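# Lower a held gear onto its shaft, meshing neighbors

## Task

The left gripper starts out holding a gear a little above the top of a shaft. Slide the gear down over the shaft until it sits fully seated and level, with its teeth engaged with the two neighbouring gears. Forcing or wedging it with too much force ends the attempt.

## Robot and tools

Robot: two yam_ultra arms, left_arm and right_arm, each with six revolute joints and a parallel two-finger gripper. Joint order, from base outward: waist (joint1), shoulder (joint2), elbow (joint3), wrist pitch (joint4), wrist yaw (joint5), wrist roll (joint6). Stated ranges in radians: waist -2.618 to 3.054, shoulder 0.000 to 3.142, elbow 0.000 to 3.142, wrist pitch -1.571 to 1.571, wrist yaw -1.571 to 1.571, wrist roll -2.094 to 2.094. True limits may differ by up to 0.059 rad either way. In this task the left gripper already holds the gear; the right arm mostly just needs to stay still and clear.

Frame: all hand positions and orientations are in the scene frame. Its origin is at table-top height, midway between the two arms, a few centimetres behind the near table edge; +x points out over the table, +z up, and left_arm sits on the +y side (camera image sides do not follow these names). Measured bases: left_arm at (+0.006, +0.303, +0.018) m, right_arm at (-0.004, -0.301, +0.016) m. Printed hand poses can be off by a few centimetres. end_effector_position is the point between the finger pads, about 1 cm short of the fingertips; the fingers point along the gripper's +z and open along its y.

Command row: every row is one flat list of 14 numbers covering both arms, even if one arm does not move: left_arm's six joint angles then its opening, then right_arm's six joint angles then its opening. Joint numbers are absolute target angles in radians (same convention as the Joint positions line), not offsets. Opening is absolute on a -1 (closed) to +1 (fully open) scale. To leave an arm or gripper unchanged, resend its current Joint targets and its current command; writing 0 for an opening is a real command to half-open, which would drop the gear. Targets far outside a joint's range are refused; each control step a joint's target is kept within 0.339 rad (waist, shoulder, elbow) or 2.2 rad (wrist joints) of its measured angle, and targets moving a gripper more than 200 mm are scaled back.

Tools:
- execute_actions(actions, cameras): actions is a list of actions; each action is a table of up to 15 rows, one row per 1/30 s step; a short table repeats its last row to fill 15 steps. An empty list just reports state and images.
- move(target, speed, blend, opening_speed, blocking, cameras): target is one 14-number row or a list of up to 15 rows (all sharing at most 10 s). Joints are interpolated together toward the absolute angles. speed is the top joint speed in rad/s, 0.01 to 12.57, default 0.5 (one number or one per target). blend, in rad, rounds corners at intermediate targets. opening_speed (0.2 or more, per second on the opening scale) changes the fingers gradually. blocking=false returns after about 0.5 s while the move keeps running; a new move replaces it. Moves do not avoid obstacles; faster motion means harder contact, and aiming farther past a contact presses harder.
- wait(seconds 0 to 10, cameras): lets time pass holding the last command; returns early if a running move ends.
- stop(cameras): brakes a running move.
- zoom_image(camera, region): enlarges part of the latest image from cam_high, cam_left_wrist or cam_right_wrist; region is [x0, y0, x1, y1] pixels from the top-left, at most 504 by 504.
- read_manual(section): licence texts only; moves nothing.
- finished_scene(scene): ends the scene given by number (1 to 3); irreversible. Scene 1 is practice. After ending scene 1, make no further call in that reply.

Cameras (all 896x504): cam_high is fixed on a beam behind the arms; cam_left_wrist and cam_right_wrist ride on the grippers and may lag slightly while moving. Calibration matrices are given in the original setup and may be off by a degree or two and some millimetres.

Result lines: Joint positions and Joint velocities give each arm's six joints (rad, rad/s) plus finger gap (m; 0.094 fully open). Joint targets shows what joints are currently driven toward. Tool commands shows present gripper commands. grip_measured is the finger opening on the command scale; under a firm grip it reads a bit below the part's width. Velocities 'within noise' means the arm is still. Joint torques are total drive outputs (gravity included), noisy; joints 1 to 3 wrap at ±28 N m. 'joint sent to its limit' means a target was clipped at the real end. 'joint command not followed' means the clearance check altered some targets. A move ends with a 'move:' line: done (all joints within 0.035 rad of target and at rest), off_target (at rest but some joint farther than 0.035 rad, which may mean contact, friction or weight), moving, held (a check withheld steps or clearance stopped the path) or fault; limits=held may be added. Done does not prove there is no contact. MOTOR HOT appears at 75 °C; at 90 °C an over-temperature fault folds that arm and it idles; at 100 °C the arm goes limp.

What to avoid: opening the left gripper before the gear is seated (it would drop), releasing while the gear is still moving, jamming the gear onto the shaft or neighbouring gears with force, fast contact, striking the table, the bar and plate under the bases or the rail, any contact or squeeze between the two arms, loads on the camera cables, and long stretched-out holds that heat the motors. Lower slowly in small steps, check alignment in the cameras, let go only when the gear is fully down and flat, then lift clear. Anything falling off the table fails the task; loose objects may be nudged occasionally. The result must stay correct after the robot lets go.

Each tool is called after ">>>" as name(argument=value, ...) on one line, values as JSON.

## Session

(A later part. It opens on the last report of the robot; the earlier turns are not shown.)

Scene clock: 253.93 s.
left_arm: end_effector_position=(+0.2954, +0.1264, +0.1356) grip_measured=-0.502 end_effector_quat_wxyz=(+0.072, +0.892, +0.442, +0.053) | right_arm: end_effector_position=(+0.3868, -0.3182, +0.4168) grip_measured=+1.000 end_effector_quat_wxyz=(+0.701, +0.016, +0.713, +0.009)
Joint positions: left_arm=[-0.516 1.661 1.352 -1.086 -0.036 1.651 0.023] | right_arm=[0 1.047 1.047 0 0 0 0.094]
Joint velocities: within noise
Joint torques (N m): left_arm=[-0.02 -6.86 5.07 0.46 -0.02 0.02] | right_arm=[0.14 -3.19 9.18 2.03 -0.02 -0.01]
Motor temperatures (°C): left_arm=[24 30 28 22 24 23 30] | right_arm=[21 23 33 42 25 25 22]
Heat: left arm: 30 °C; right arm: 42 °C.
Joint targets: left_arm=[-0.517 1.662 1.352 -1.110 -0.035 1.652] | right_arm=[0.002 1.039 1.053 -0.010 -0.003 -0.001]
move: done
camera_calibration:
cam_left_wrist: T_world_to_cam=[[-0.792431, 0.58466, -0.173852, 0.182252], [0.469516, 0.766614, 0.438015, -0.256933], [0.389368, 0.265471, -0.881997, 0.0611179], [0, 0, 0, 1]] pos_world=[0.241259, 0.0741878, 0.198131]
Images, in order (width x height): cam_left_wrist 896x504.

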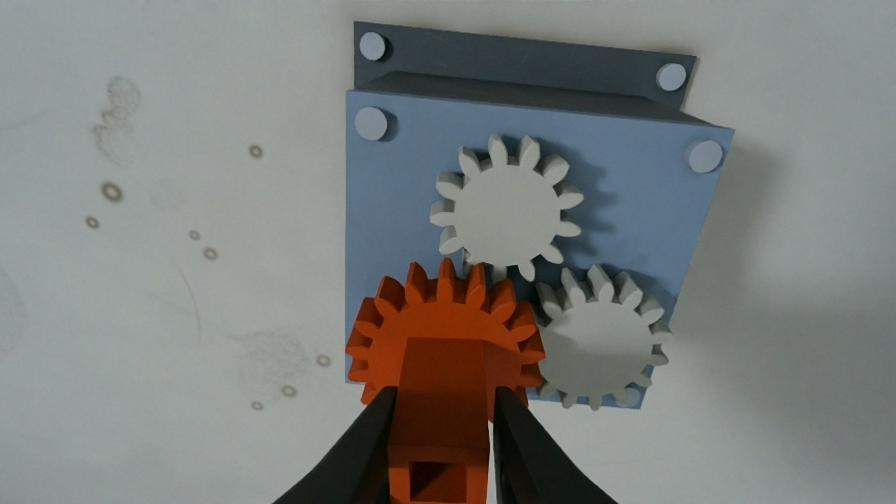

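>>> move(target=[[-0.517,1.662,1.352,-1.110,-0.035,1.652,-1,0.002,1.039,1.053,-0.010,-0.003,-0.001,1],[-0.517,1.662,1.380,-1.130,-0.035,1.652,-1,0.002,1.039,1.053,-0.010,-0.003,-0.001,1],[-0.517,1.662,1.380,-1.130,-0.035,1.715,-1,0.002,1.039,1.053,-0.010,-0.003,-0.001,1]], speed=0.08, opening_speed=0.4, cameras=["cam_left_wrist"])

>>> zoom_image(camera="cam_left_wrist", region=[420, 230, 560, 330])

>>> zoom_image(camera="cam_left_wrist", region=[500, 270, 590, 390])

Scene clock: 267.70 s.
left_arm: end_effector_position=(+0.2958, +0.1262, +0.1378) grip_measured=-0.590 end_effector_quat_wxyz=(+0.071, +0.904, +0.418, +0.055) | right_arm: end_effector_position=(+0.3868, -0.3182, +0.4168) grip_measured=+1.000 end_effector_quat_wxyz=(+0.701, +0.016, +0.713, +0.009)
Joint positions: left_arm=[-0.516 1.661 1.361 -1.093 -0.036 1.706 0.019] | right_arm=[0 1.047 1.047 0 0 0 0.094]
Joint velocities: within noise
Joint torques (N m): left_arm=[-0.02 -6.87 6.54 0.35 -0.02 0.1] | right_arm=[0.13 -3.19 9.18 2.03 -0.03 -0.01]
Motor temperatures (°C): left_arm=[24 29 28 22 24 23 29] | right_arm=[21 23 33 42 25 25 22]
Heat: left arm: 29 °C; right arm: 42 °C.
Joint targets: left_arm=[-0.517 1.662 1.380 -1.130 -0.035 1.715] | right_arm=[0.002 1.039 1.053 -0.010 -0.003 -0.001]
move: off_target (left_arm); left_arm: the wrist pitch is farthest, 0.037 rad from its target
camera_calibration:
cam_left_wrist: T_world_to_cam=[[-0.758675, 0.628022, -0.173208, 0.167505], [0.507755, 0.736605, 0.446764, -0.266686], [0.408164, 0.251001, -0.877725, 0.0586386], [0, 0, 0, 1]] pos_world=[0.238559, 0.0765269, 0.199627]
Images, in order (width x height): cam_left_wrist 896x504.

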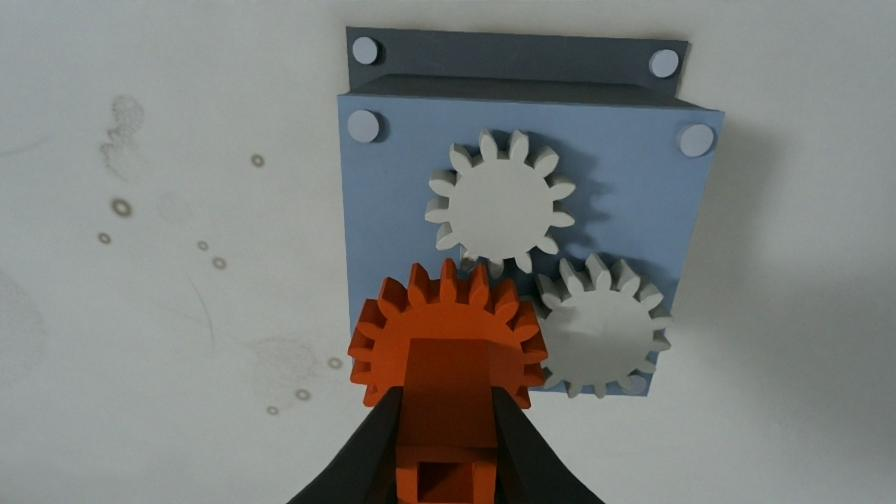

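Scaled by 3.600.

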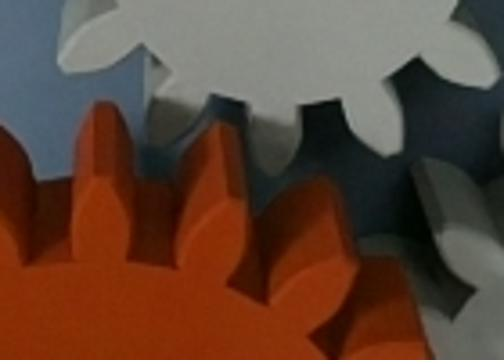

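Scaled by 4.200.

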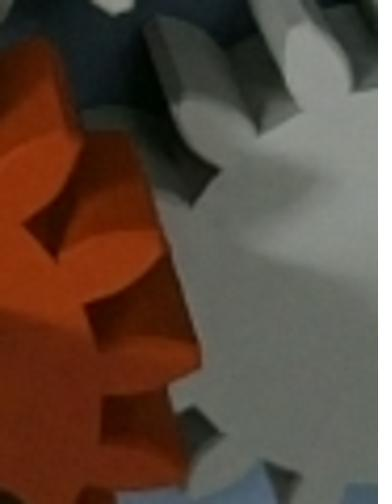

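>>> move(target=[[-0.517,1.662,1.333,-1.108,-0.035,1.717,-1,0.002,1.039,1.053,-0.010,-0.003,-0.001,1]], speed=0.06, cameras=["cam_left_wrist"])

>>> zoom_image(camera="cam_left_wrist", region=[420, 230, 560, 330])

>>> zoom_image(camera="cam_left_wrist", region=[500, 270, 590, 390])

Scene clock: 280.30 s.
left_arm: end_effector_position=(+0.2955, +0.1263, +0.1356) grip_measured=-0.590 end_effector_quat_wxyz=(+0.070, +0.905, +0.416, +0.055) | right_arm: end_effector_position=(+0.3868, -0.3182, +0.4168) grip_measured=+1.000 end_effector_quat_wxyz=(+0.701, +0.016, +0.713, +0.009)
Joint positions: left_arm=[-0.516 1.661 1.352 -1.085 -0.036 1.709 0.019] | right_arm=[0 1.047 1.047 0 0 0 0.094]
Joint velocities: within noise
Joint torques (N m): left_arm=[-0.01 -6.86 3.77 0.48 -0.02 0.1] | right_arm=[0.13 -3.21 9.18 2.03 -0.02 -0.01]
Motor temperatures (°C): left_arm=[24 29 29 22 24 23 29] | right_arm=[21 23 33 42 25 25 22]
Heat: left arm: 29 °C; right arm: 42 °C.
Joint targets: left_arm=[-0.517 1.662 1.333 -1.108 -0.035 1.717] | right_arm=[0.002 1.039 1.053 -0.010 -0.003 -0.001]
move: done
camera_calibration:
cam_left_wrist: T_world_to_cam=[[-0.757113, 0.630136, -0.172361, 0.165912], [0.509845, 0.734902, 0.447189, -0.266128], [0.408459, 0.250695, -0.877675, 0.056651], [0, 0, 0, 1]] pos_world=[0.238159, 0.0768287, 0.197328]
Images, in order (width x height): cam_left_wrist 896x504.

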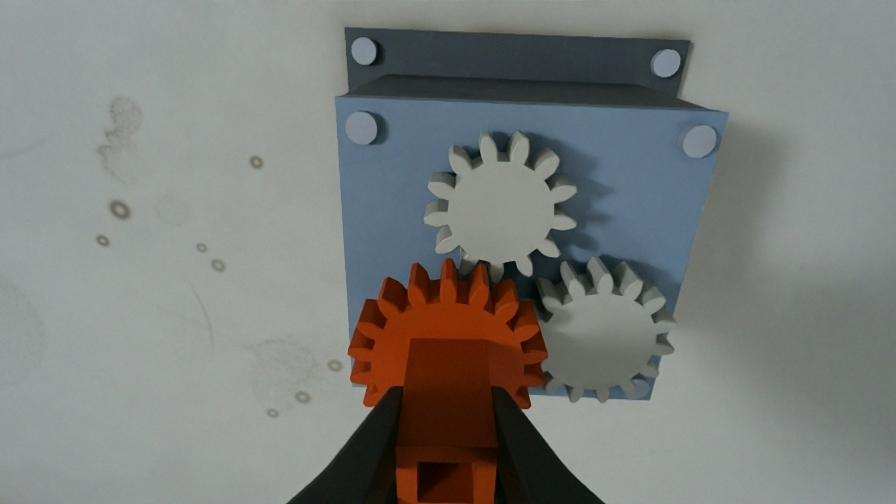

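Scaled by 3.600.

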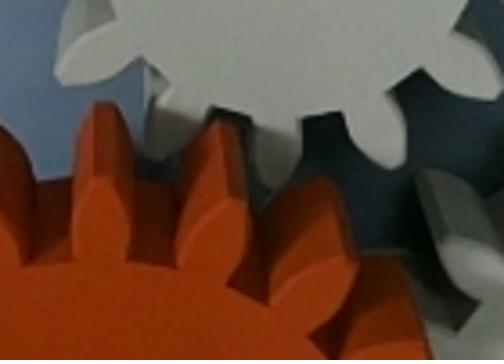

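Scaled by 4.200.

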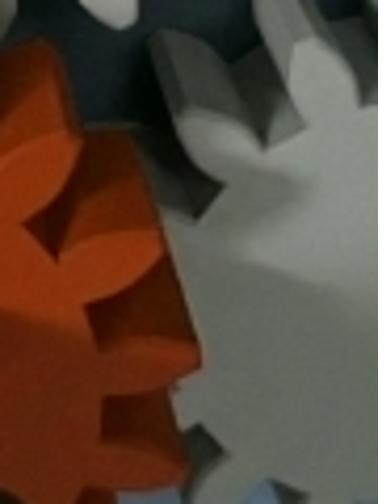

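>>> move(target=[[-0.517,1.662,1.382,-1.130,-0.035,1.717,-1,0.002,1.039,1.053,-0.010,-0.003,-0.001,1],[-0.552,1.662,1.380,-1.130,-0.086,1.717,-1,0.002,1.039,1.053,-0.010,-0.003,-0.001,1],[-0.552,1.662,1.338,-1.110,-0.086,1.717,-1,0.002,1.039,1.053,-0.010,-0.003,-0.001,1]], speed=0.06, cameras=["cam_left_wrist"])

>>> zoom_image(camera="cam_left_wrist", region=[420, 230, 560, 330])

>>> zoom_image(camera="cam_left_wrist", region=[500, 270, 590, 390])

Scene clock: 311.97 s.
left_arm: end_effector_position=(+0.2945, +0.1250, +0.1357) grip_measured=-0.590 end_effector_quat_wxyz=(+0.059, +0.910, +0.405, +0.073) | right_arm: end_effector_position=(+0.3868, -0.3182, +0.4168) grip_measured=+1.000 end_effector_quat_wxyz=(+0.701, +0.016, +0.713, +0.009)
Joint positions: left_arm=[-0.545 1.661 1.351 -1.085 -0.082 1.709 0.019] | right_arm=[0 1.047 1.047 0 0 0 0.094]
Joint velocities: within noise
Joint torques (N m): left_arm=[-0.5 -6.86 4.21 0.46 -0.11 0.1] | right_arm=[0.14 -3.21 9.18 2.03 -0.03 -0.01]
Motor temperatures (°C): left_arm=[24 29 28 22 24 23 30] | right_arm=[21 23 33 42 25 25 22]
Heat: left arm: 30 °C; right arm: 42 °C.
Joint targets: left_arm=[-0.552 1.662 1.338 -1.110 -0.086 1.717] | right_arm=[0.002 1.039 1.053 -0.010 -0.003 -0.001]
move: done
camera_calibration:
cam_left_wrist: T_world_to_cam=[[-0.73931, 0.652492, -0.166361, 0.157221], [0.513917, 0.706393, 0.486723, -0.267705], [0.435099, 0.274343, -0.857569, 0.0440284], [0, 0, 0, 1]] pos_world=[0.234656, 0.0744401, 0.194211]
Images, in order (width x height): cam_left_wrist 896x504.

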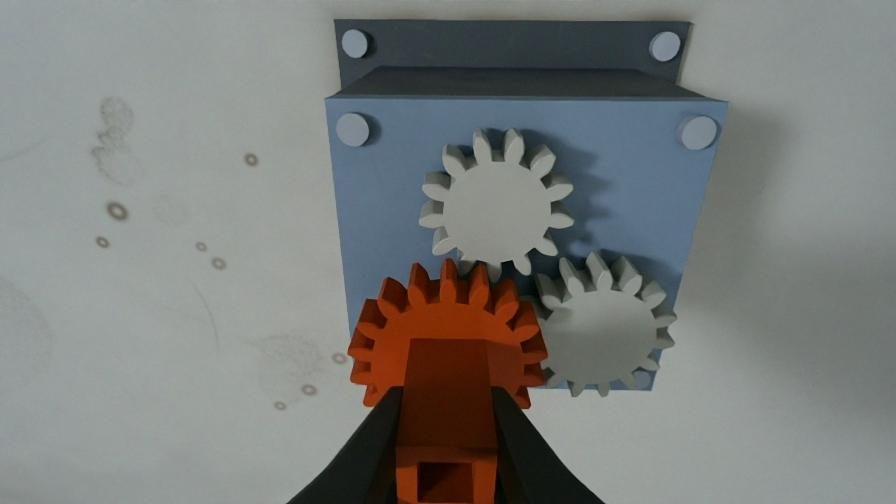

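Scaled by 3.600.

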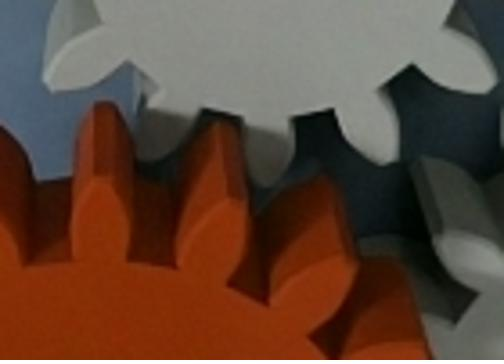

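Scaled by 4.200.

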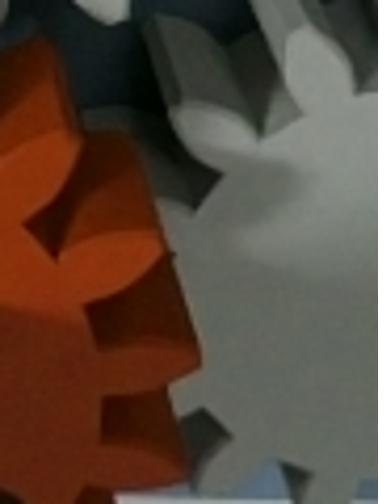

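>>> move(target=[[-0.552,1.662,1.327,-1.100,-0.086,1.717,-1,0.002,1.039,1.053,-0.010,-0.003,-0.001,1]], speed=0.05, cameras=["cam_left_wrist"])

>>> zoom_image(camera="cam_left_wrist", region=[420, 230, 560, 330])

>>> zoom_image(camera="cam_left_wrist", region=[500, 270, 590, 390])

Scene clock: 318.37 s.
left_arm: end_effector_position=(+0.2945, +0.1250, +0.1352) grip_measured=-0.590 end_effector_quat_wxyz=(+0.059, +0.910, +0.405, +0.073) | right_arm: end_effector_position=(+0.3868, -0.3182, +0.4168) grip_measured=+1.000 end_effector_quat_wxyz=(+0.701, +0.016, +0.713, +0.009)
Joint positions: left_arm=[-0.545 1.661 1.348 -1.083 -0.082 1.709 0.019] | right_arm=[0 1.047 1.047 0 0 0 0.094]
Joint velocities: within noise
Joint torques (N m): left_arm=[-0.5 -6.86 3.59 0.53 -0.12 0.1] | right_arm=[0.14 -3.21 9.18 2.03 -0.03 -0.01]
Motor temperatures (°C): left_arm=[24 29 28 22 24 23 30] | right_arm=[21 23 33 43 25 25 22]
Heat: left arm: 30 °C; right arm: 43 °C.
Joint targets: left_arm=[-0.552 1.662 1.327 -1.100 -0.086 1.717] | right_arm=[0.002 1.039 1.053 -0.010 -0.003 -0.001]
move: done
camera_calibration:
cam_left_wrist: T_world_to_cam=[[-0.73931, 0.652492, -0.166361, 0.157122], [0.513917, 0.706393, 0.486723, -0.267413], [0.435099, 0.274343, -0.857569, 0.0435138], [0, 0, 0, 1]] pos_world=[0.234656, 0.0744401, 0.193611]
Images, in order (width x height): cam_left_wrist 896x504.

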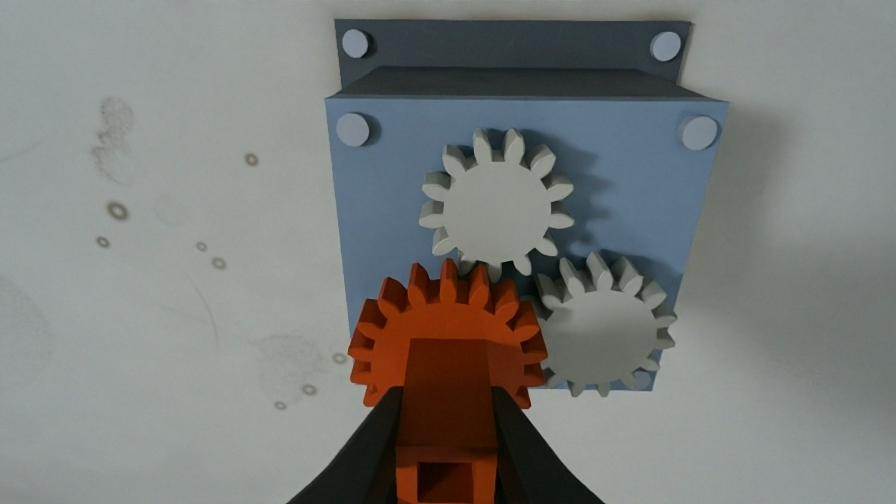

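Scaled by 3.600.

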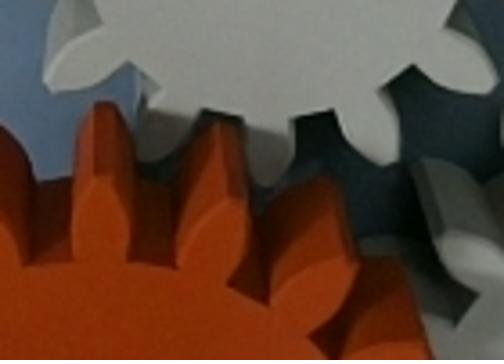

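Scaled by 4.200.

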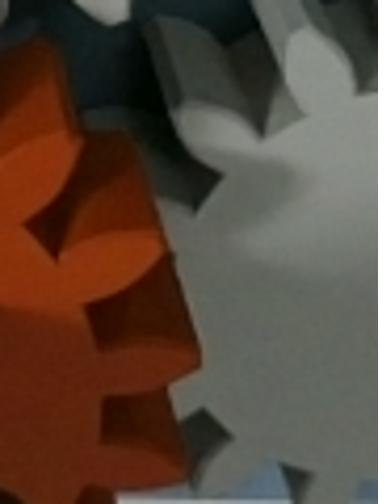

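>>> move(target=[[-0.552,1.662,1.333,-1.100,-0.086,1.717,-1,0.002,1.039,1.053,-0.010,-0.003,-0.001,1],[-0.552,1.662,1.333,-1.100,-0.086,1.788,-1,0.002,1.039,1.053,-0.010,-0.003,-0.001,1]], speed=0.06, cameras=["cam_left_wrist"])

>>> zoom_image(camera="cam_left_wrist", region=[420, 230, 560, 330])

>>> zoom_image(camera="cam_left_wrist", region=[500, 270, 590, 390])

Scene clock: 332.40 s.
left_arm: end_effector_position=(+0.2945, +0.1249, +0.1352) grip_measured=-0.590 end_effector_quat_wxyz=(+0.056, +0.923, +0.373, +0.075) | right_arm: end_effector_position=(+0.3868, -0.3182, +0.4168) grip_measured=+1.000 end_effector_quat_wxyz=(+0.701, +0.016, +0.713, +0.009)
Joint positions: left_arm=[-0.545 1.661 1.348 -1.083 -0.082 1.778 0.019] | right_arm=[0 1.047 1.047 0 0 0 0.094]
Joint velocities: within noise
Joint torques (N m): left_arm=[-0.51 -6.84 4.01 0.53 -0.12 0.13] | right_arm=[0.13 -3.21 9.18 2.03 -0.03 -0.01]
Motor temperatures (°C): left_arm=[24 29 28 23 24 23 30] | right_arm=[21 23 33 43 25 25 22]
Heat: left arm: 30 °C; right arm: 43 °C.
Joint targets: left_arm=[-0.552 1.662 1.333 -1.100 -0.086 1.788] | right_arm=[0.002 1.039 1.053 -0.010 -0.003 -0.001]
move: done
camera_calibration:
cam_left_wrist: T_world_to_cam=[[-0.692431, 0.703378, -0.160621, 0.136246], [0.558874, 0.663703, 0.497149, -0.27674], [0.456288, 0.254475, -0.852669, 0.0391054], [0, 0, 0, 1]] pos_world=[0.23116, 0.0778893, 0.192809]
Images, in order (width x height): cam_left_wrist 896x504.

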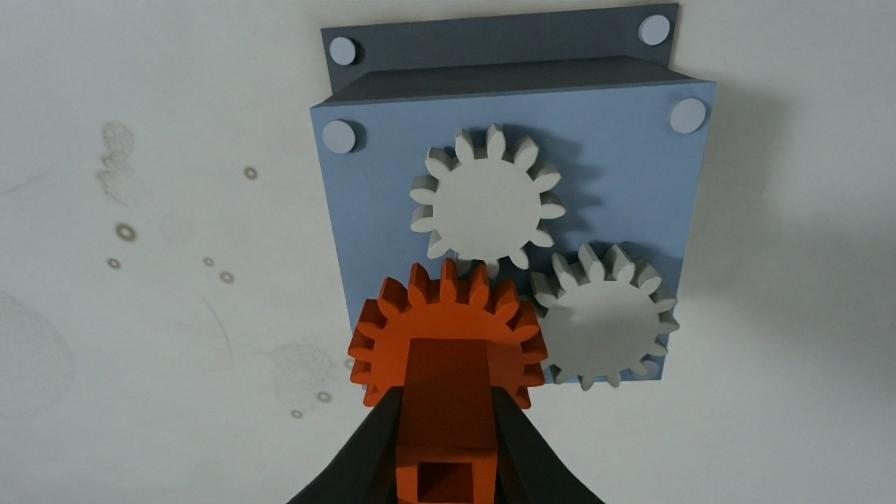

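Scaled by 3.600.

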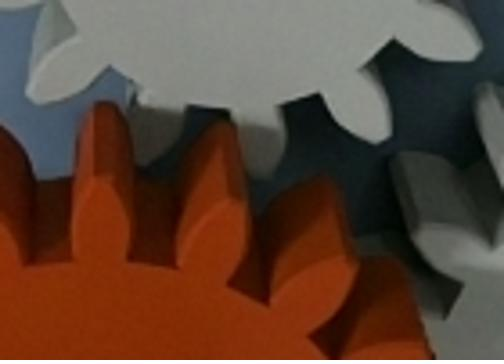

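Scaled by 4.200.

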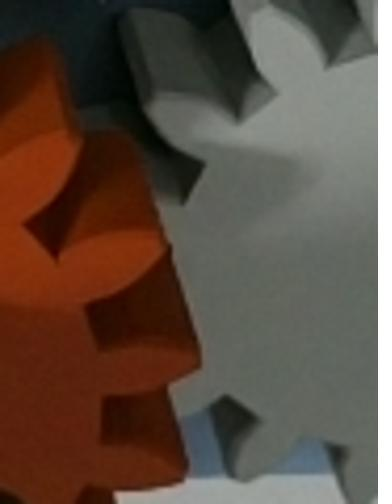

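>>> move(target=[[-0.552,1.662,1.333,-1.100,-0.086,1.838,-1,0.002,1.039,1.053,-0.010,-0.003,-0.001,1]], speed=0.06, cameras=["cam_left_wrist"])

>>> zoom_image(camera="cam_left_wrist", region=[420, 230, 560, 330])

>>> zoom_image(camera="cam_left_wrist", region=[500, 270, 590, 390])

Scene clock: 345.43 s.
left_arm: end_effector_position=(+0.2945, +0.1249, +0.1352) grip_measured=-0.590 end_effector_quat_wxyz=(+0.055, +0.932, +0.350, +0.076) | right_arm: end_effector_position=(+0.3868, -0.3182, +0.4168) grip_measured=+1.000 end_effector_quat_wxyz=(+0.701, +0.016, +0.713, +0.009)
Joint positions: left_arm=[-0.545 1.661 1.348 -1.083 -0.082 1.828 0.019] | right_arm=[0 1.047 1.047 0 0 0 0.094]
Joint velocities: within noise
Joint torques (N m): left_arm=[-0.51 -6.86 4.03 0.53 -0.12 0.12] | right_arm=[0.14 -3.21 9.2 2.03 -0.02 -0.01]
Motor temperatures (°C): left_arm=[24 29 27 23 24 23 30] | right_arm=[21 23 33 43 25 25 22]
Heat: left arm: 30 °C; right arm: 43 °C.
Joint targets: left_arm=[-0.552 1.662 1.333 -1.100 -0.086 1.838] | right_arm=[0.002 1.039 1.053 -0.010 -0.003 -0.001]
move: done
camera_calibration:
cam_left_wrist: T_world_to_cam=[[-0.656637, 0.737944, -0.155778, 0.120735], [0.589465, 0.630987, 0.504367, -0.282603], [0.470489, 0.23936, -0.849321, 0.0363404], [0, 0, 0, 1]] pos_world=[0.228765, 0.0805246, 0.192208]
Images, in order (width x height): cam_left_wrist 896x504.

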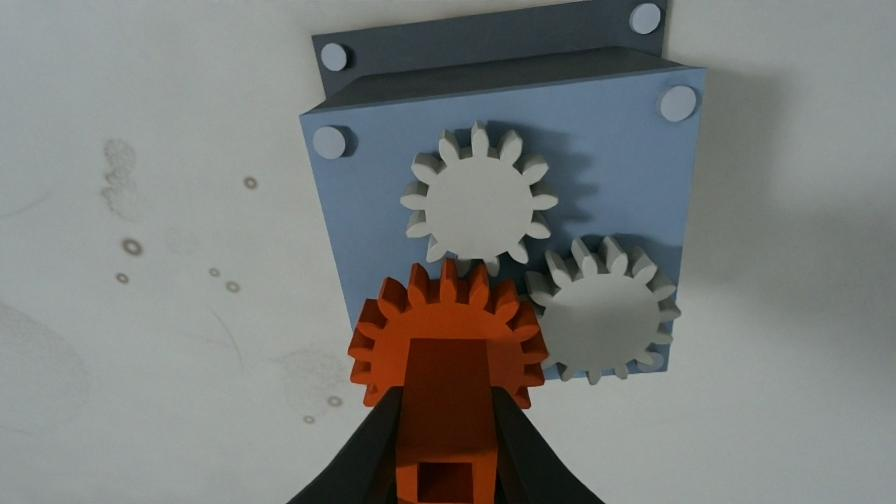

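Scaled by 3.600.

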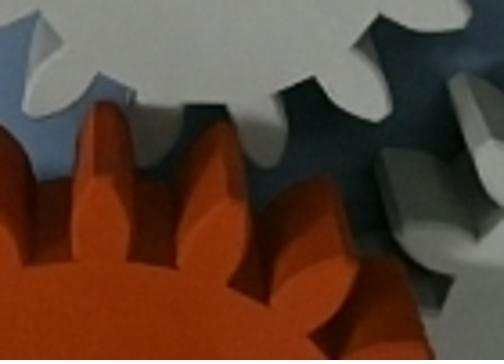

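Scaled by 4.200.

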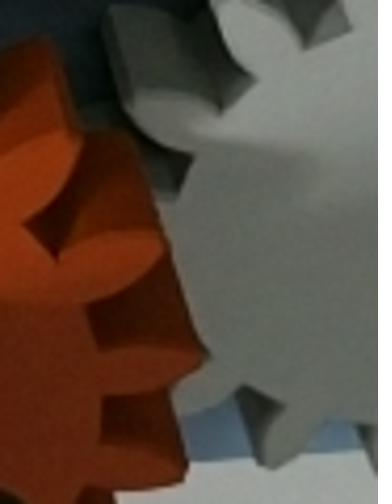

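>>> move(target=[[-0.552,1.662,1.355,-1.108,-0.086,1.830,-1,0.002,1.039,1.053,-0.010,-0.003,-0.001,1],[-0.511,1.662,1.355,-1.108,-0.030,1.830,-1,0.002,1.039,1.053,-0.010,-0.003,-0.001,1],[-0.514,1.662,1.350,-1.108,-0.032,1.830,-0.5,0.002,1.039,1.053,-0.010,-0.003,-0.001,1]], speed=0.06, opening_speed=0.25, cameras=["cam_left_wrist"])

>>> zoom_image(camera="cam_left_wrist", region=[340, 230, 560, 450])

>>> zoom_image(camera="cam_left_wrist", region=[500, 270, 590, 390])

Scene clock: 362.53 s.
left_arm: end_effector_position=(+0.2966, +0.1278, +0.1351) grip_measured=-0.502 end_effector_quat_wxyz=(+0.064, +0.928, +0.361, +0.064) | right_arm: end_effector_position=(+0.3868, -0.3182, +0.4168) grip_measured=+1.000 end_effector_quat_wxyz=(+0.701, +0.016, +0.713, +0.009)
Joint positions: left_arm=[-0.516 1.661 1.349 -1.082 -0.048 1.829 0.023] | right_arm=[0 1.047 1.047 0 0 0 0.094]
Joint velocities: within noise
Joint torques (N m): left_arm=[0.28 -6.87 5.11 0.45 0.15 0.01] | right_arm=[0.13 -3.21 9.2 2.03 -0.03 -0.01]
Motor temperatures (°C): left_arm=[24 29 28 23 24 23 30] | right_arm=[21 23 33 43 25 25 22]
Heat: left arm: 30 °C; right arm: 43 °C.
Joint targets: left_arm=[-0.514 1.662 1.350 -1.108 -0.032 1.830] | right_arm=[0.002 1.039 1.053 -0.010 -0.003 -0.001]
move: done
camera_calibration:
cam_left_wrist: T_world_to_cam=[[-0.675197, 0.719056, -0.164519, 0.12911], [0.584105, 0.657402, 0.476072, -0.283588], [0.450478, 0.225346, -0.86388, 0.0442979], [0, 0, 0, 1]] pos_world=[0.232865, 0.0836118, 0.194518]
Images, in order (width x height): cam_left_wrist 896x504.

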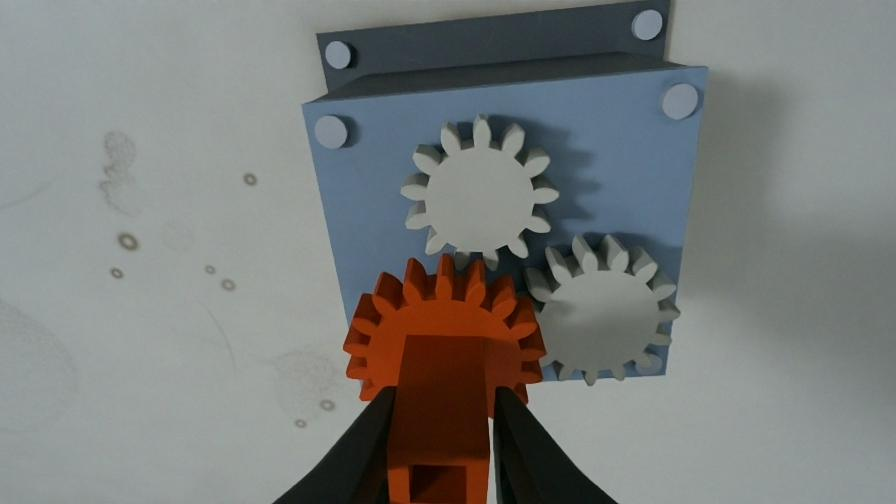

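Scaled by 2.291.

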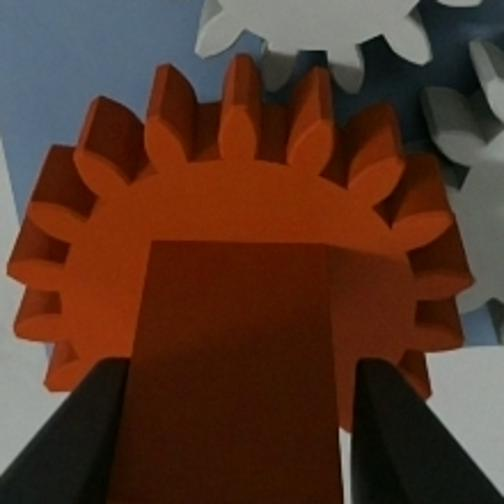

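Scaled by 4.200.

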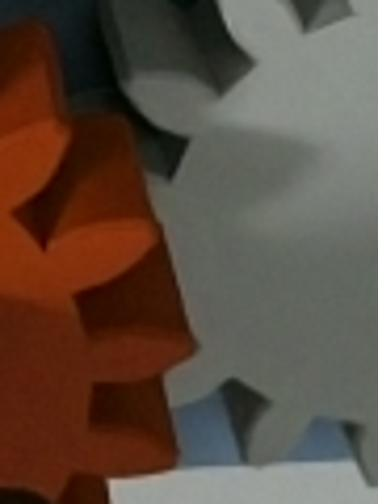

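>>> zoom_image(camera="cam_left_wrist", region=[490, 260, 560, 330])

>>> zoom_image(camera="cam_left_wrist", region=[490, 310, 580, 400])

Scaled by 7.200.

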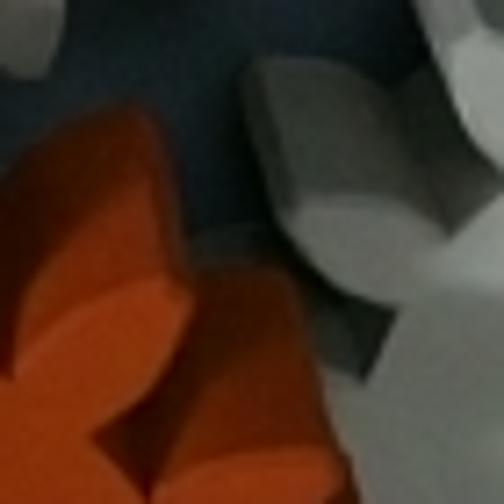

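Scaled by 5.600.

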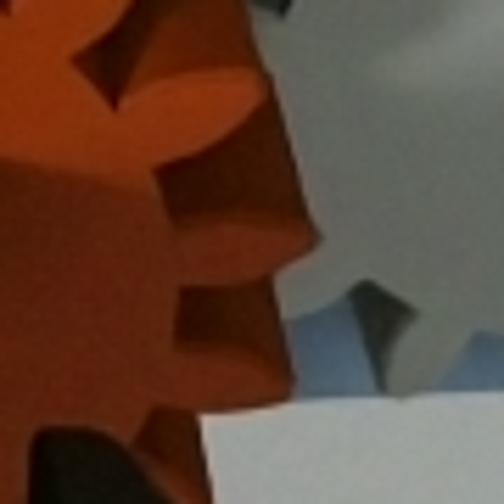

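>>> move(target=[[-0.516,1.662,1.350,-1.088,-0.040,1.830,-0.5,0.002,1.039,1.053,-0.010,-0.003,-0.001,1],[-0.516,1.662,1.350,-1.090,-0.040,1.890,-0.5,0.002,1.039,1.053,-0.010,-0.003,-0.001,1]], speed=0.1, cameras=["cam_left_wrist"])

>>> zoom_image(camera="cam_left_wrist", region=[340, 230, 560, 450])

>>> zoom_image(camera="cam_left_wrist", region=[490, 260, 560, 330])

Scene clock: 386.53 s.
left_arm: end_effector_position=(+0.2983, +0.1267, +0.1355) grip_measured=-0.502 end_effector_quat_wxyz=(+0.065, +0.937, +0.337, +0.068) | right_arm: end_effector_position=(+0.3868, -0.3182, +0.4168) grip_measured=+1.000 end_effector_quat_wxyz=(+0.701, +0.016, +0.713, +0.009)
Joint positions: left_arm=[-0.516 1.661 1.349 -1.074 -0.048 1.881 0.023] | right_arm=[0 1.047 1.047 0 0 0 0.094]
Joint velocities: within noise
Joint torques (N m): left_arm=[0.13 -6.89 5.11 0.56 0.05 0.09] | right_arm=[0.13 -3.19 9.18 2.03 -0.03 -0.01]
Motor temperatures (°C): left_arm=[24 29 28 23 24 23 28] | right_arm=[21 23 33 43 25 25 22]
Heat: left arm: 29 °C; right arm: 43 °C.
Joint targets: left_arm=[-0.516 1.662 1.350 -1.090 -0.040 1.890] | right_arm=[0.002 1.039 1.053 -0.010 -0.003 -0.001]
move: done
camera_calibration:
cam_left_wrist: T_world_to_cam=[[-0.63596, 0.753088, -0.16856, 0.115673], [0.611486, 0.624993, 0.485251, -0.289335], [0.470786, 0.205529, -0.857974, 0.0397588], [0, 0, 0, 1]] pos_world=[0.23177, 0.0855486, 0.19401]
Images, in order (width x height): cam_left_wrist 896x504.

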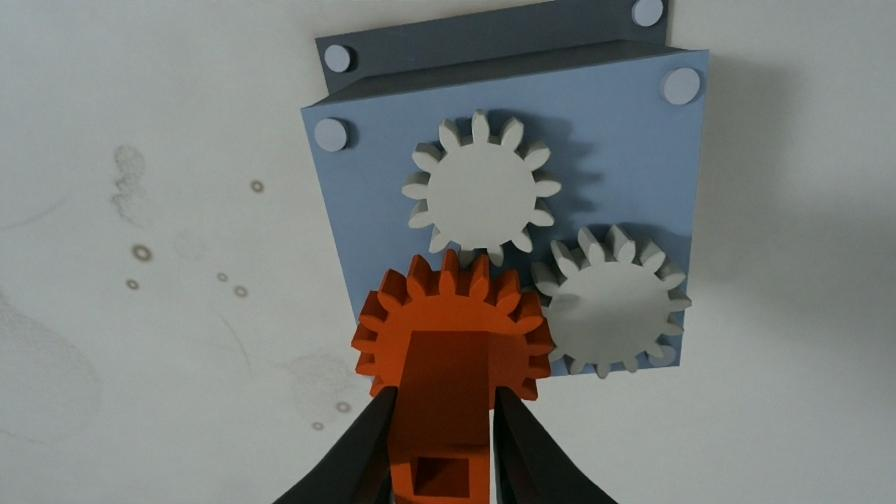

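Scaled by 2.291.

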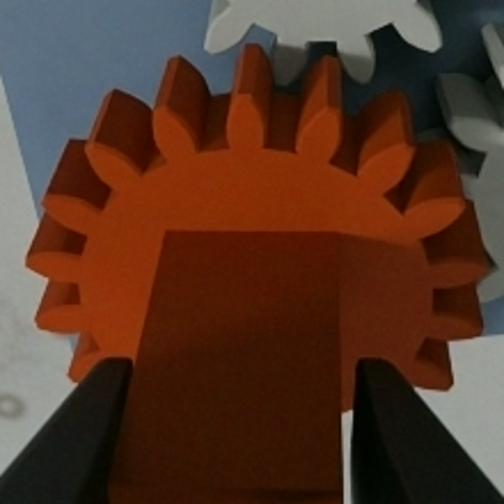

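Scaled by 7.200.

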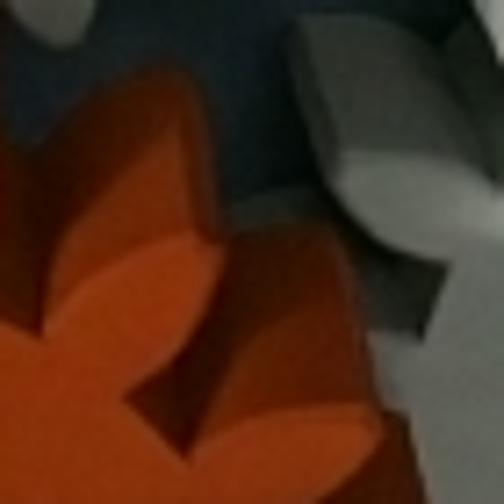

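>>> move(target=[[-0.516,1.662,1.350,-1.122,-0.040,1.890,-0.5,0.002,1.039,1.053,-0.010,-0.003,-0.001,1]], speed=0.06, cameras=["cam_left_wrist"])

>>> zoom_image(camera="cam_left_wrist", region=[340, 230, 560, 450])

Scene clock: 394.40 s.
left_arm: end_effector_position=(+0.2972, +0.1275, +0.1352) grip_measured=-0.502 end_effector_quat_wxyz=(+0.063, +0.937, +0.337, +0.066) | right_arm: end_effector_position=(+0.3868, -0.3182, +0.4168) grip_measured=+1.000 end_effector_quat_wxyz=(+0.701, +0.016, +0.713, +0.009)
Joint positions: left_arm=[-0.516 1.661 1.349 -1.08 -0.048 1.882 0.023] | right_arm=[0 1.047 1.047 0 0 0 0.094]
Joint velocities: within noise
Joint torques (N m): left_arm=[0.13 -6.87 5.11 0.31 0.06 0.1] | right_arm=[0.13 -3.19 9.2 2.03 -0.02 -0.01]
Motor temperatures (°C): left_arm=[24 29 28 23 24 23 28] | right_arm=[21 23 33 43 25 25 22]
Heat: left arm: 29 °C; right arm: 43 °C.
Joint targets: left_arm=[-0.516 1.662 1.350 -1.122 -0.040 1.890] | right_arm=[0.002 1.039 1.053 -0.010 -0.003 -0.001]
move: off_target (left_arm); left_arm: the wrist pitch is farthest, 0.042 rad from its target
camera_calibration:
cam_left_wrist: T_world_to_cam=[[-0.636037, 0.754219, -0.163126, 0.113361], [0.614383, 0.622866, 0.484327, -0.289421], [0.466894, 0.207828, -0.859545, 0.0410074], [0, 0, 0, 1]] pos_world=[0.230771, 0.0862489, 0.193914]
Images, in order (width x height): cam_left_wrist 896x504.

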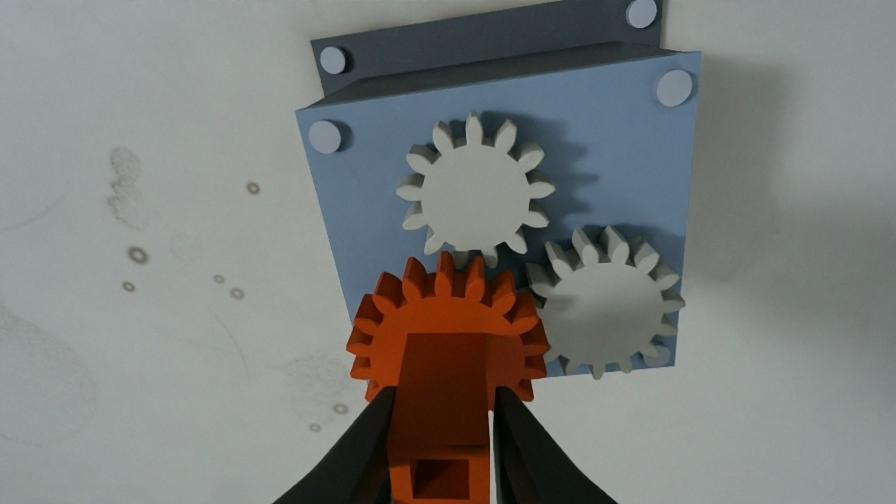

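Scaled by 2.291.

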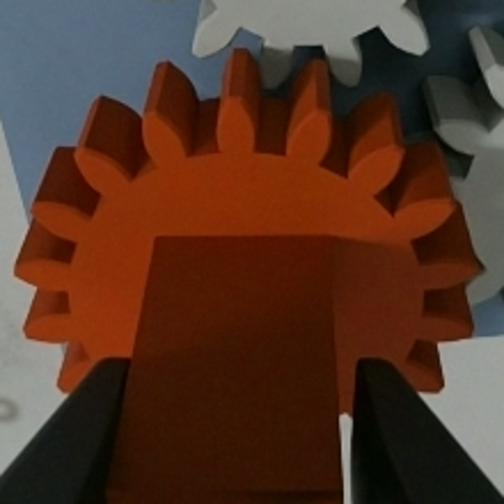

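>>> move(target=[[-0.516,1.662,1.350,-1.148,-0.040,1.890,-0.5,0.002,1.039,1.053,-0.010,-0.003,-0.001,1]], speed=0.06, cameras=["cam_left_wrist"])

>>> zoom_image(camera="cam_left_wrist", region=[340, 230, 560, 450])

Scene clock: 401.10 s.
left_arm: end_effector_position=(+0.2943, +0.1293, +0.1346) grip_measured=-0.502 end_effector_quat_wxyz=(+0.058, +0.938, +0.337, +0.062) | right_arm: end_effector_position=(+0.3868, -0.3182, +0.4168) grip_measured=+1.000 end_effector_quat_wxyz=(+0.701, +0.016, +0.713, +0.009)
Joint positions: left_arm=[-0.516 1.661 1.349 -1.093 -0.048 1.882 0.023] | right_arm=[0 1.047 1.047 0 0 0 0.094]
Joint velocities: within noise
Joint torques (N m): left_arm=[0.13 -6.84 5.09 0.17 0.05 0.1] | right_arm=[0.13 -3.19 9.18 2.03 -0.02 -0.01]
Motor temperatures (°C): left_arm=[24 29 28 22 24 23 28] | right_arm=[21 23 33 43 25 25 22]
Heat: left arm: 29 °C; right arm: 43 °C.
Joint targets: left_arm=[-0.516 1.662 1.350 -1.148 -0.040 1.890] | right_arm=[0.002 1.039 1.053 -0.010 -0.003 -0.001]
move: off_target (left_arm); left_arm: the wrist pitch is farthest, 0.055 rad from its target
camera_calibration:
cam_left_wrist: T_world_to_cam=[[-0.637673, 0.75553, -0.15016, 0.108687], [0.620039, 0.619102, 0.481938, -0.289412], [0.457083, 0.214214, -0.863243, 0.0439328], [0, 0, 0, 1]] pos_world=[0.228672, 0.0876482, 0.193724]
Images, in order (width x height): cam_left_wrist 896x504.

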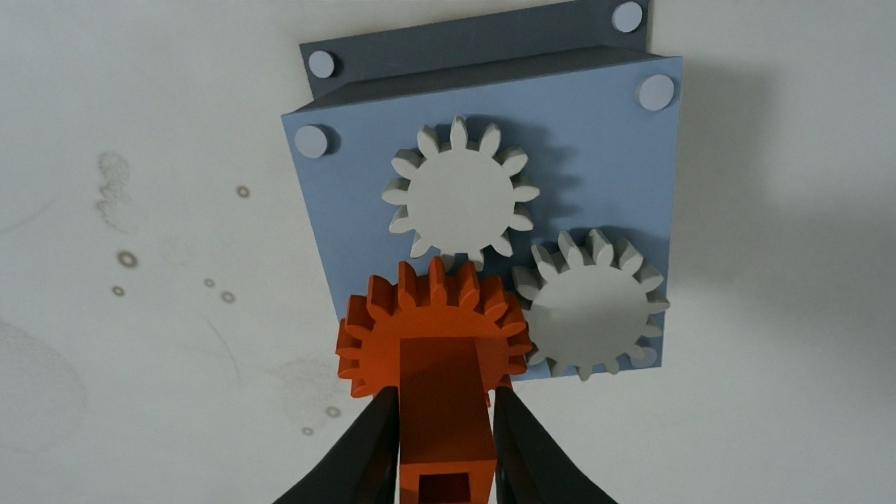

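Scaled by 2.291.

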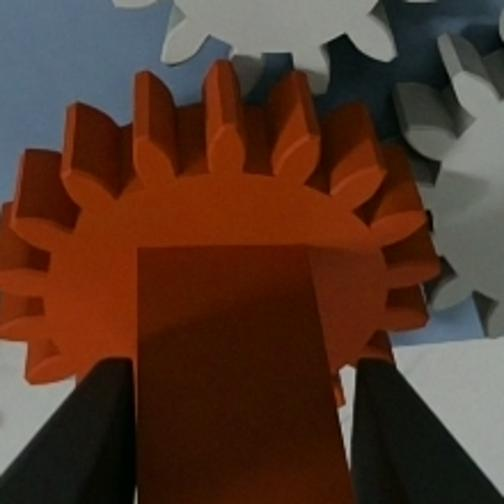

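>>> move(target=[[-0.516,1.662,1.350,-1.099,-0.040,1.890,-0.5,0.002,1.039,1.053,-0.010,-0.003,-0.001,1]], speed=0.06, cameras=["cam_left_wrist"])

>>> zoom_image(camera="cam_left_wrist", region=[340, 230, 560, 450])

Scene clock: 417.77 s.
left_arm: end_effector_position=(+0.2960, +0.1282, +0.1350) grip_measured=-0.502 end_effector_quat_wxyz=(+0.061, +0.937, +0.337, +0.065) | right_arm: end_effector_position=(+0.3868, -0.3182, +0.4168) grip_measured=+1.000 end_effector_quat_wxyz=(+0.701, +0.016, +0.713, +0.009)
Joint positions: left_arm=[-0.516 1.661 1.349 -1.085 -0.048 1.882 0.023] | right_arm=[0 1.047 1.047 0 0 0 0.094]
Joint velocities: within noise
Joint torques (N m): left_arm=[0.13 -6.86 5.09 0.55 0.06 0.1] | right_arm=[0.14 -3.21 9.2 2.03 -0.03 -0.01]
Motor temperatures (°C): left_arm=[24 29 28 22 24 23 28] | right_arm=[21 23 33 44 25 25 22]
Heat: left arm: 29 °C; right arm: 44 °C.
Joint targets: left_arm=[-0.516 1.662 1.350 -1.099 -0.040 1.890] | right_arm=[0.002 1.039 1.053 -0.010 -0.003 -0.001]
move: done
camera_calibration:
cam_left_wrist: T_world_to_cam=[[-0.636726, 0.754707, -0.158105, 0.111603], [0.616549, 0.621436, 0.48341, -0.289391], [0.463085, 0.210321, -0.860998, 0.0421353], [0, 0, 0, 1]] pos_world=[0.229971, 0.0867486, 0.193818]
Images, in order (width x height): cam_left_wrist 896x504.

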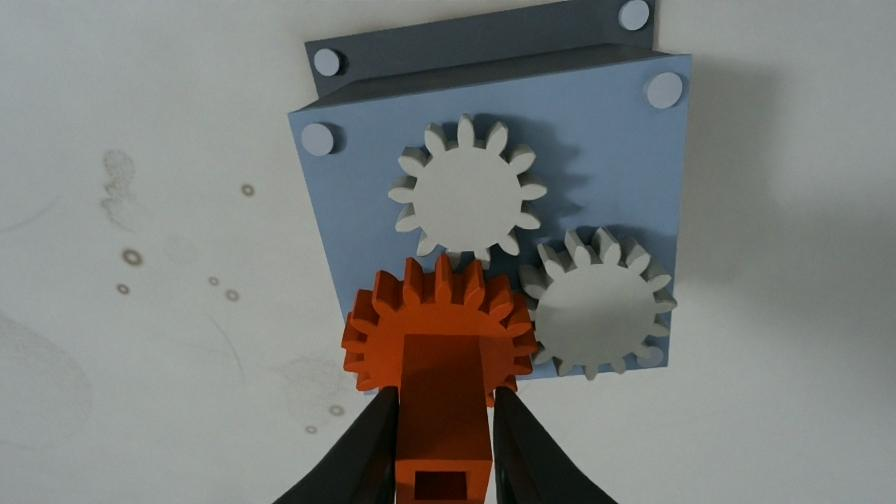

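Scaled by 2.291.

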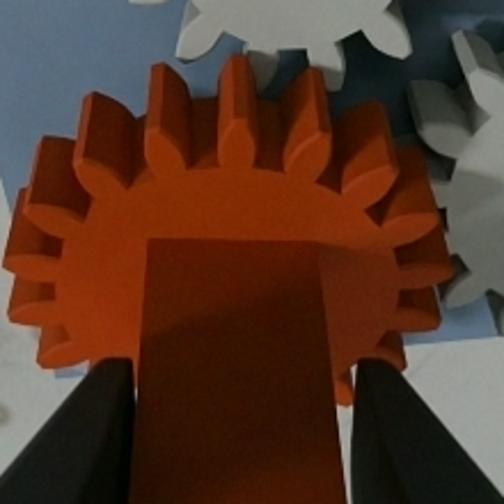

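>>> zoom_image(camera="cam_left_wrist", region=[480, 250, 580, 370])

>>> zoom_image(camera="cam_left_wrist", region=[400, 220, 520, 310])

Scaled by 4.200.

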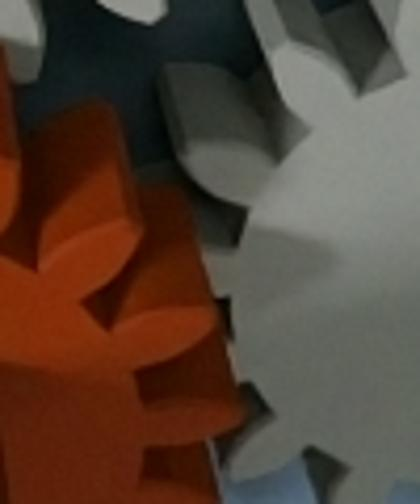

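Scaled by 4.200.

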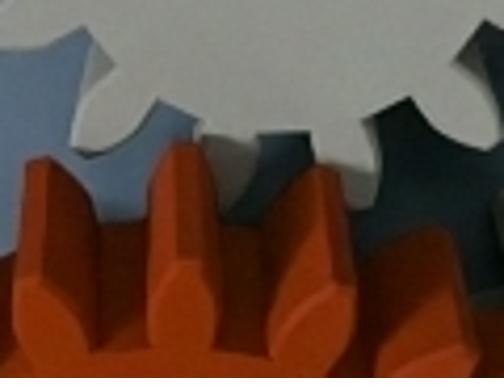

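>>> move(target=[[-0.516,1.662,1.350,-1.105,-0.040,1.882,-1,0.002,1.039,1.053,-0.010,-0.003,-0.001,1],[-0.516,1.662,1.374,-1.120,-0.040,1.882,-1,0.002,1.039,1.053,-0.010,-0.003,-0.001,1],[-0.478,1.662,1.374,-1.120,0.016,1.882,-1,0.002,1.039,1.053,-0.010,-0.003,-0.001,1],[-0.478,1.662,1.335,-1.104,0.016,1.882,-1,0.002,1.039,1.053,-0.010,-0.003,-0.001,1]], speed=0.08, opening_speed=0.4, cameras=["cam_left_wrist"])

>>> zoom_image(camera="cam_left_wrist", region=[480, 250, 580, 370])

>>> zoom_image(camera="cam_left_wrist", region=[400, 220, 520, 310])

Scene clock: 441.70 s.
left_arm: end_effector_position=(+0.2984, +0.1305, +0.1357) grip_measured=-0.592 end_effector_quat_wxyz=(+0.075, +0.932, +0.350, +0.049) | right_arm: end_effector_position=(+0.3868, -0.3182, +0.4168) grip_measured=+1.000 end_effector_quat_wxyz=(+0.701, +0.016, +0.713, +0.009)
Joint positions: left_arm=[-0.484 1.661 1.353 -1.085 -0.004 1.882 0.019] | right_arm=[0 1.047 1.047 0 0 0 0.094]
Joint velocities: within noise
Joint torques (N m): left_arm=[0.55 -6.86 3.82 0.52 0.23 0.01] | right_arm=[0.14 -3.21 9.18 2.03 -0.03 -0.01]
Motor temperatures (°C): left_arm=[24 29 29 23 24 23 28] | right_arm=[21 23 33 44 25 25 22]
Heat: left arm: 29 °C; right arm: 44 °C.
Joint targets: left_arm=[-0.478 1.662 1.335 -1.104 0.016 1.882] | right_arm=[0.002 1.039 1.053 -0.010 -0.003 -0.001]
move: done
camera_calibration:
cam_left_wrist: T_world_to_cam=[[-0.658771, 0.732088, -0.173398, 0.123085], [0.61016, 0.654724, 0.44614, -0.290002], [0.440142, 0.188104, -0.878005, 0.0533062], [0, 0, 0, 1]] pos_world=[0.23457, 0.0897351, 0.197527]
Images, in order (width x height): cam_left_wrist 896x504.

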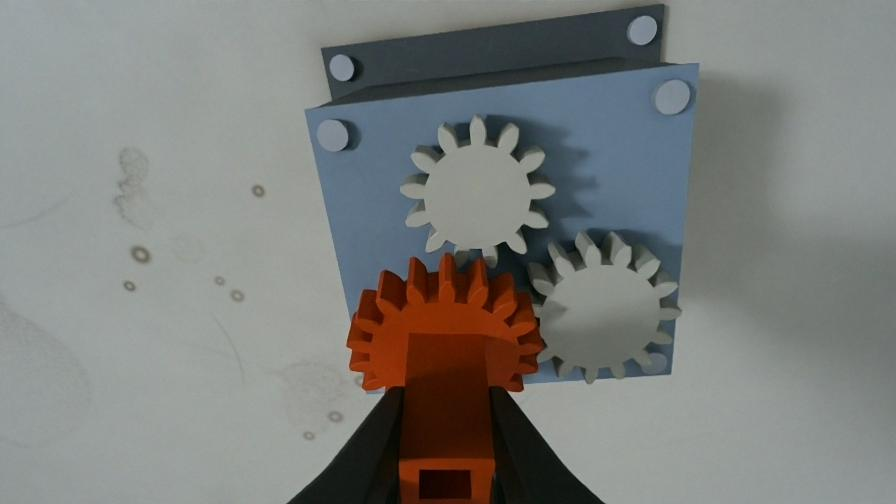

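Scaled by 4.200.

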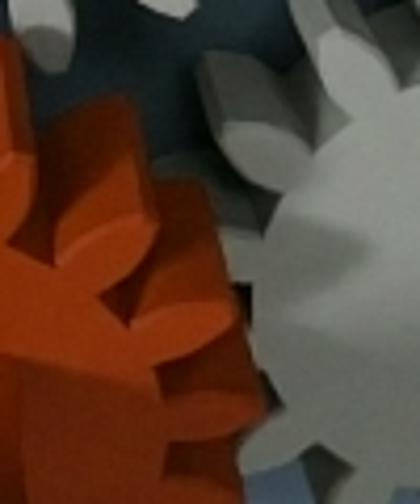

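Scaled by 4.200.

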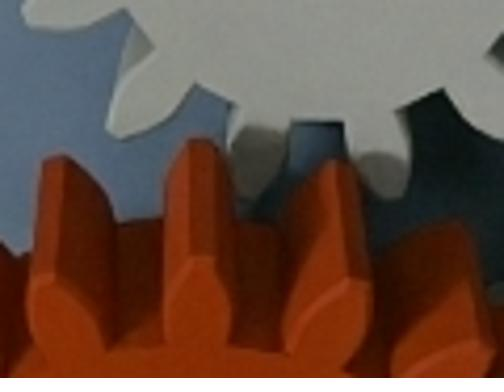

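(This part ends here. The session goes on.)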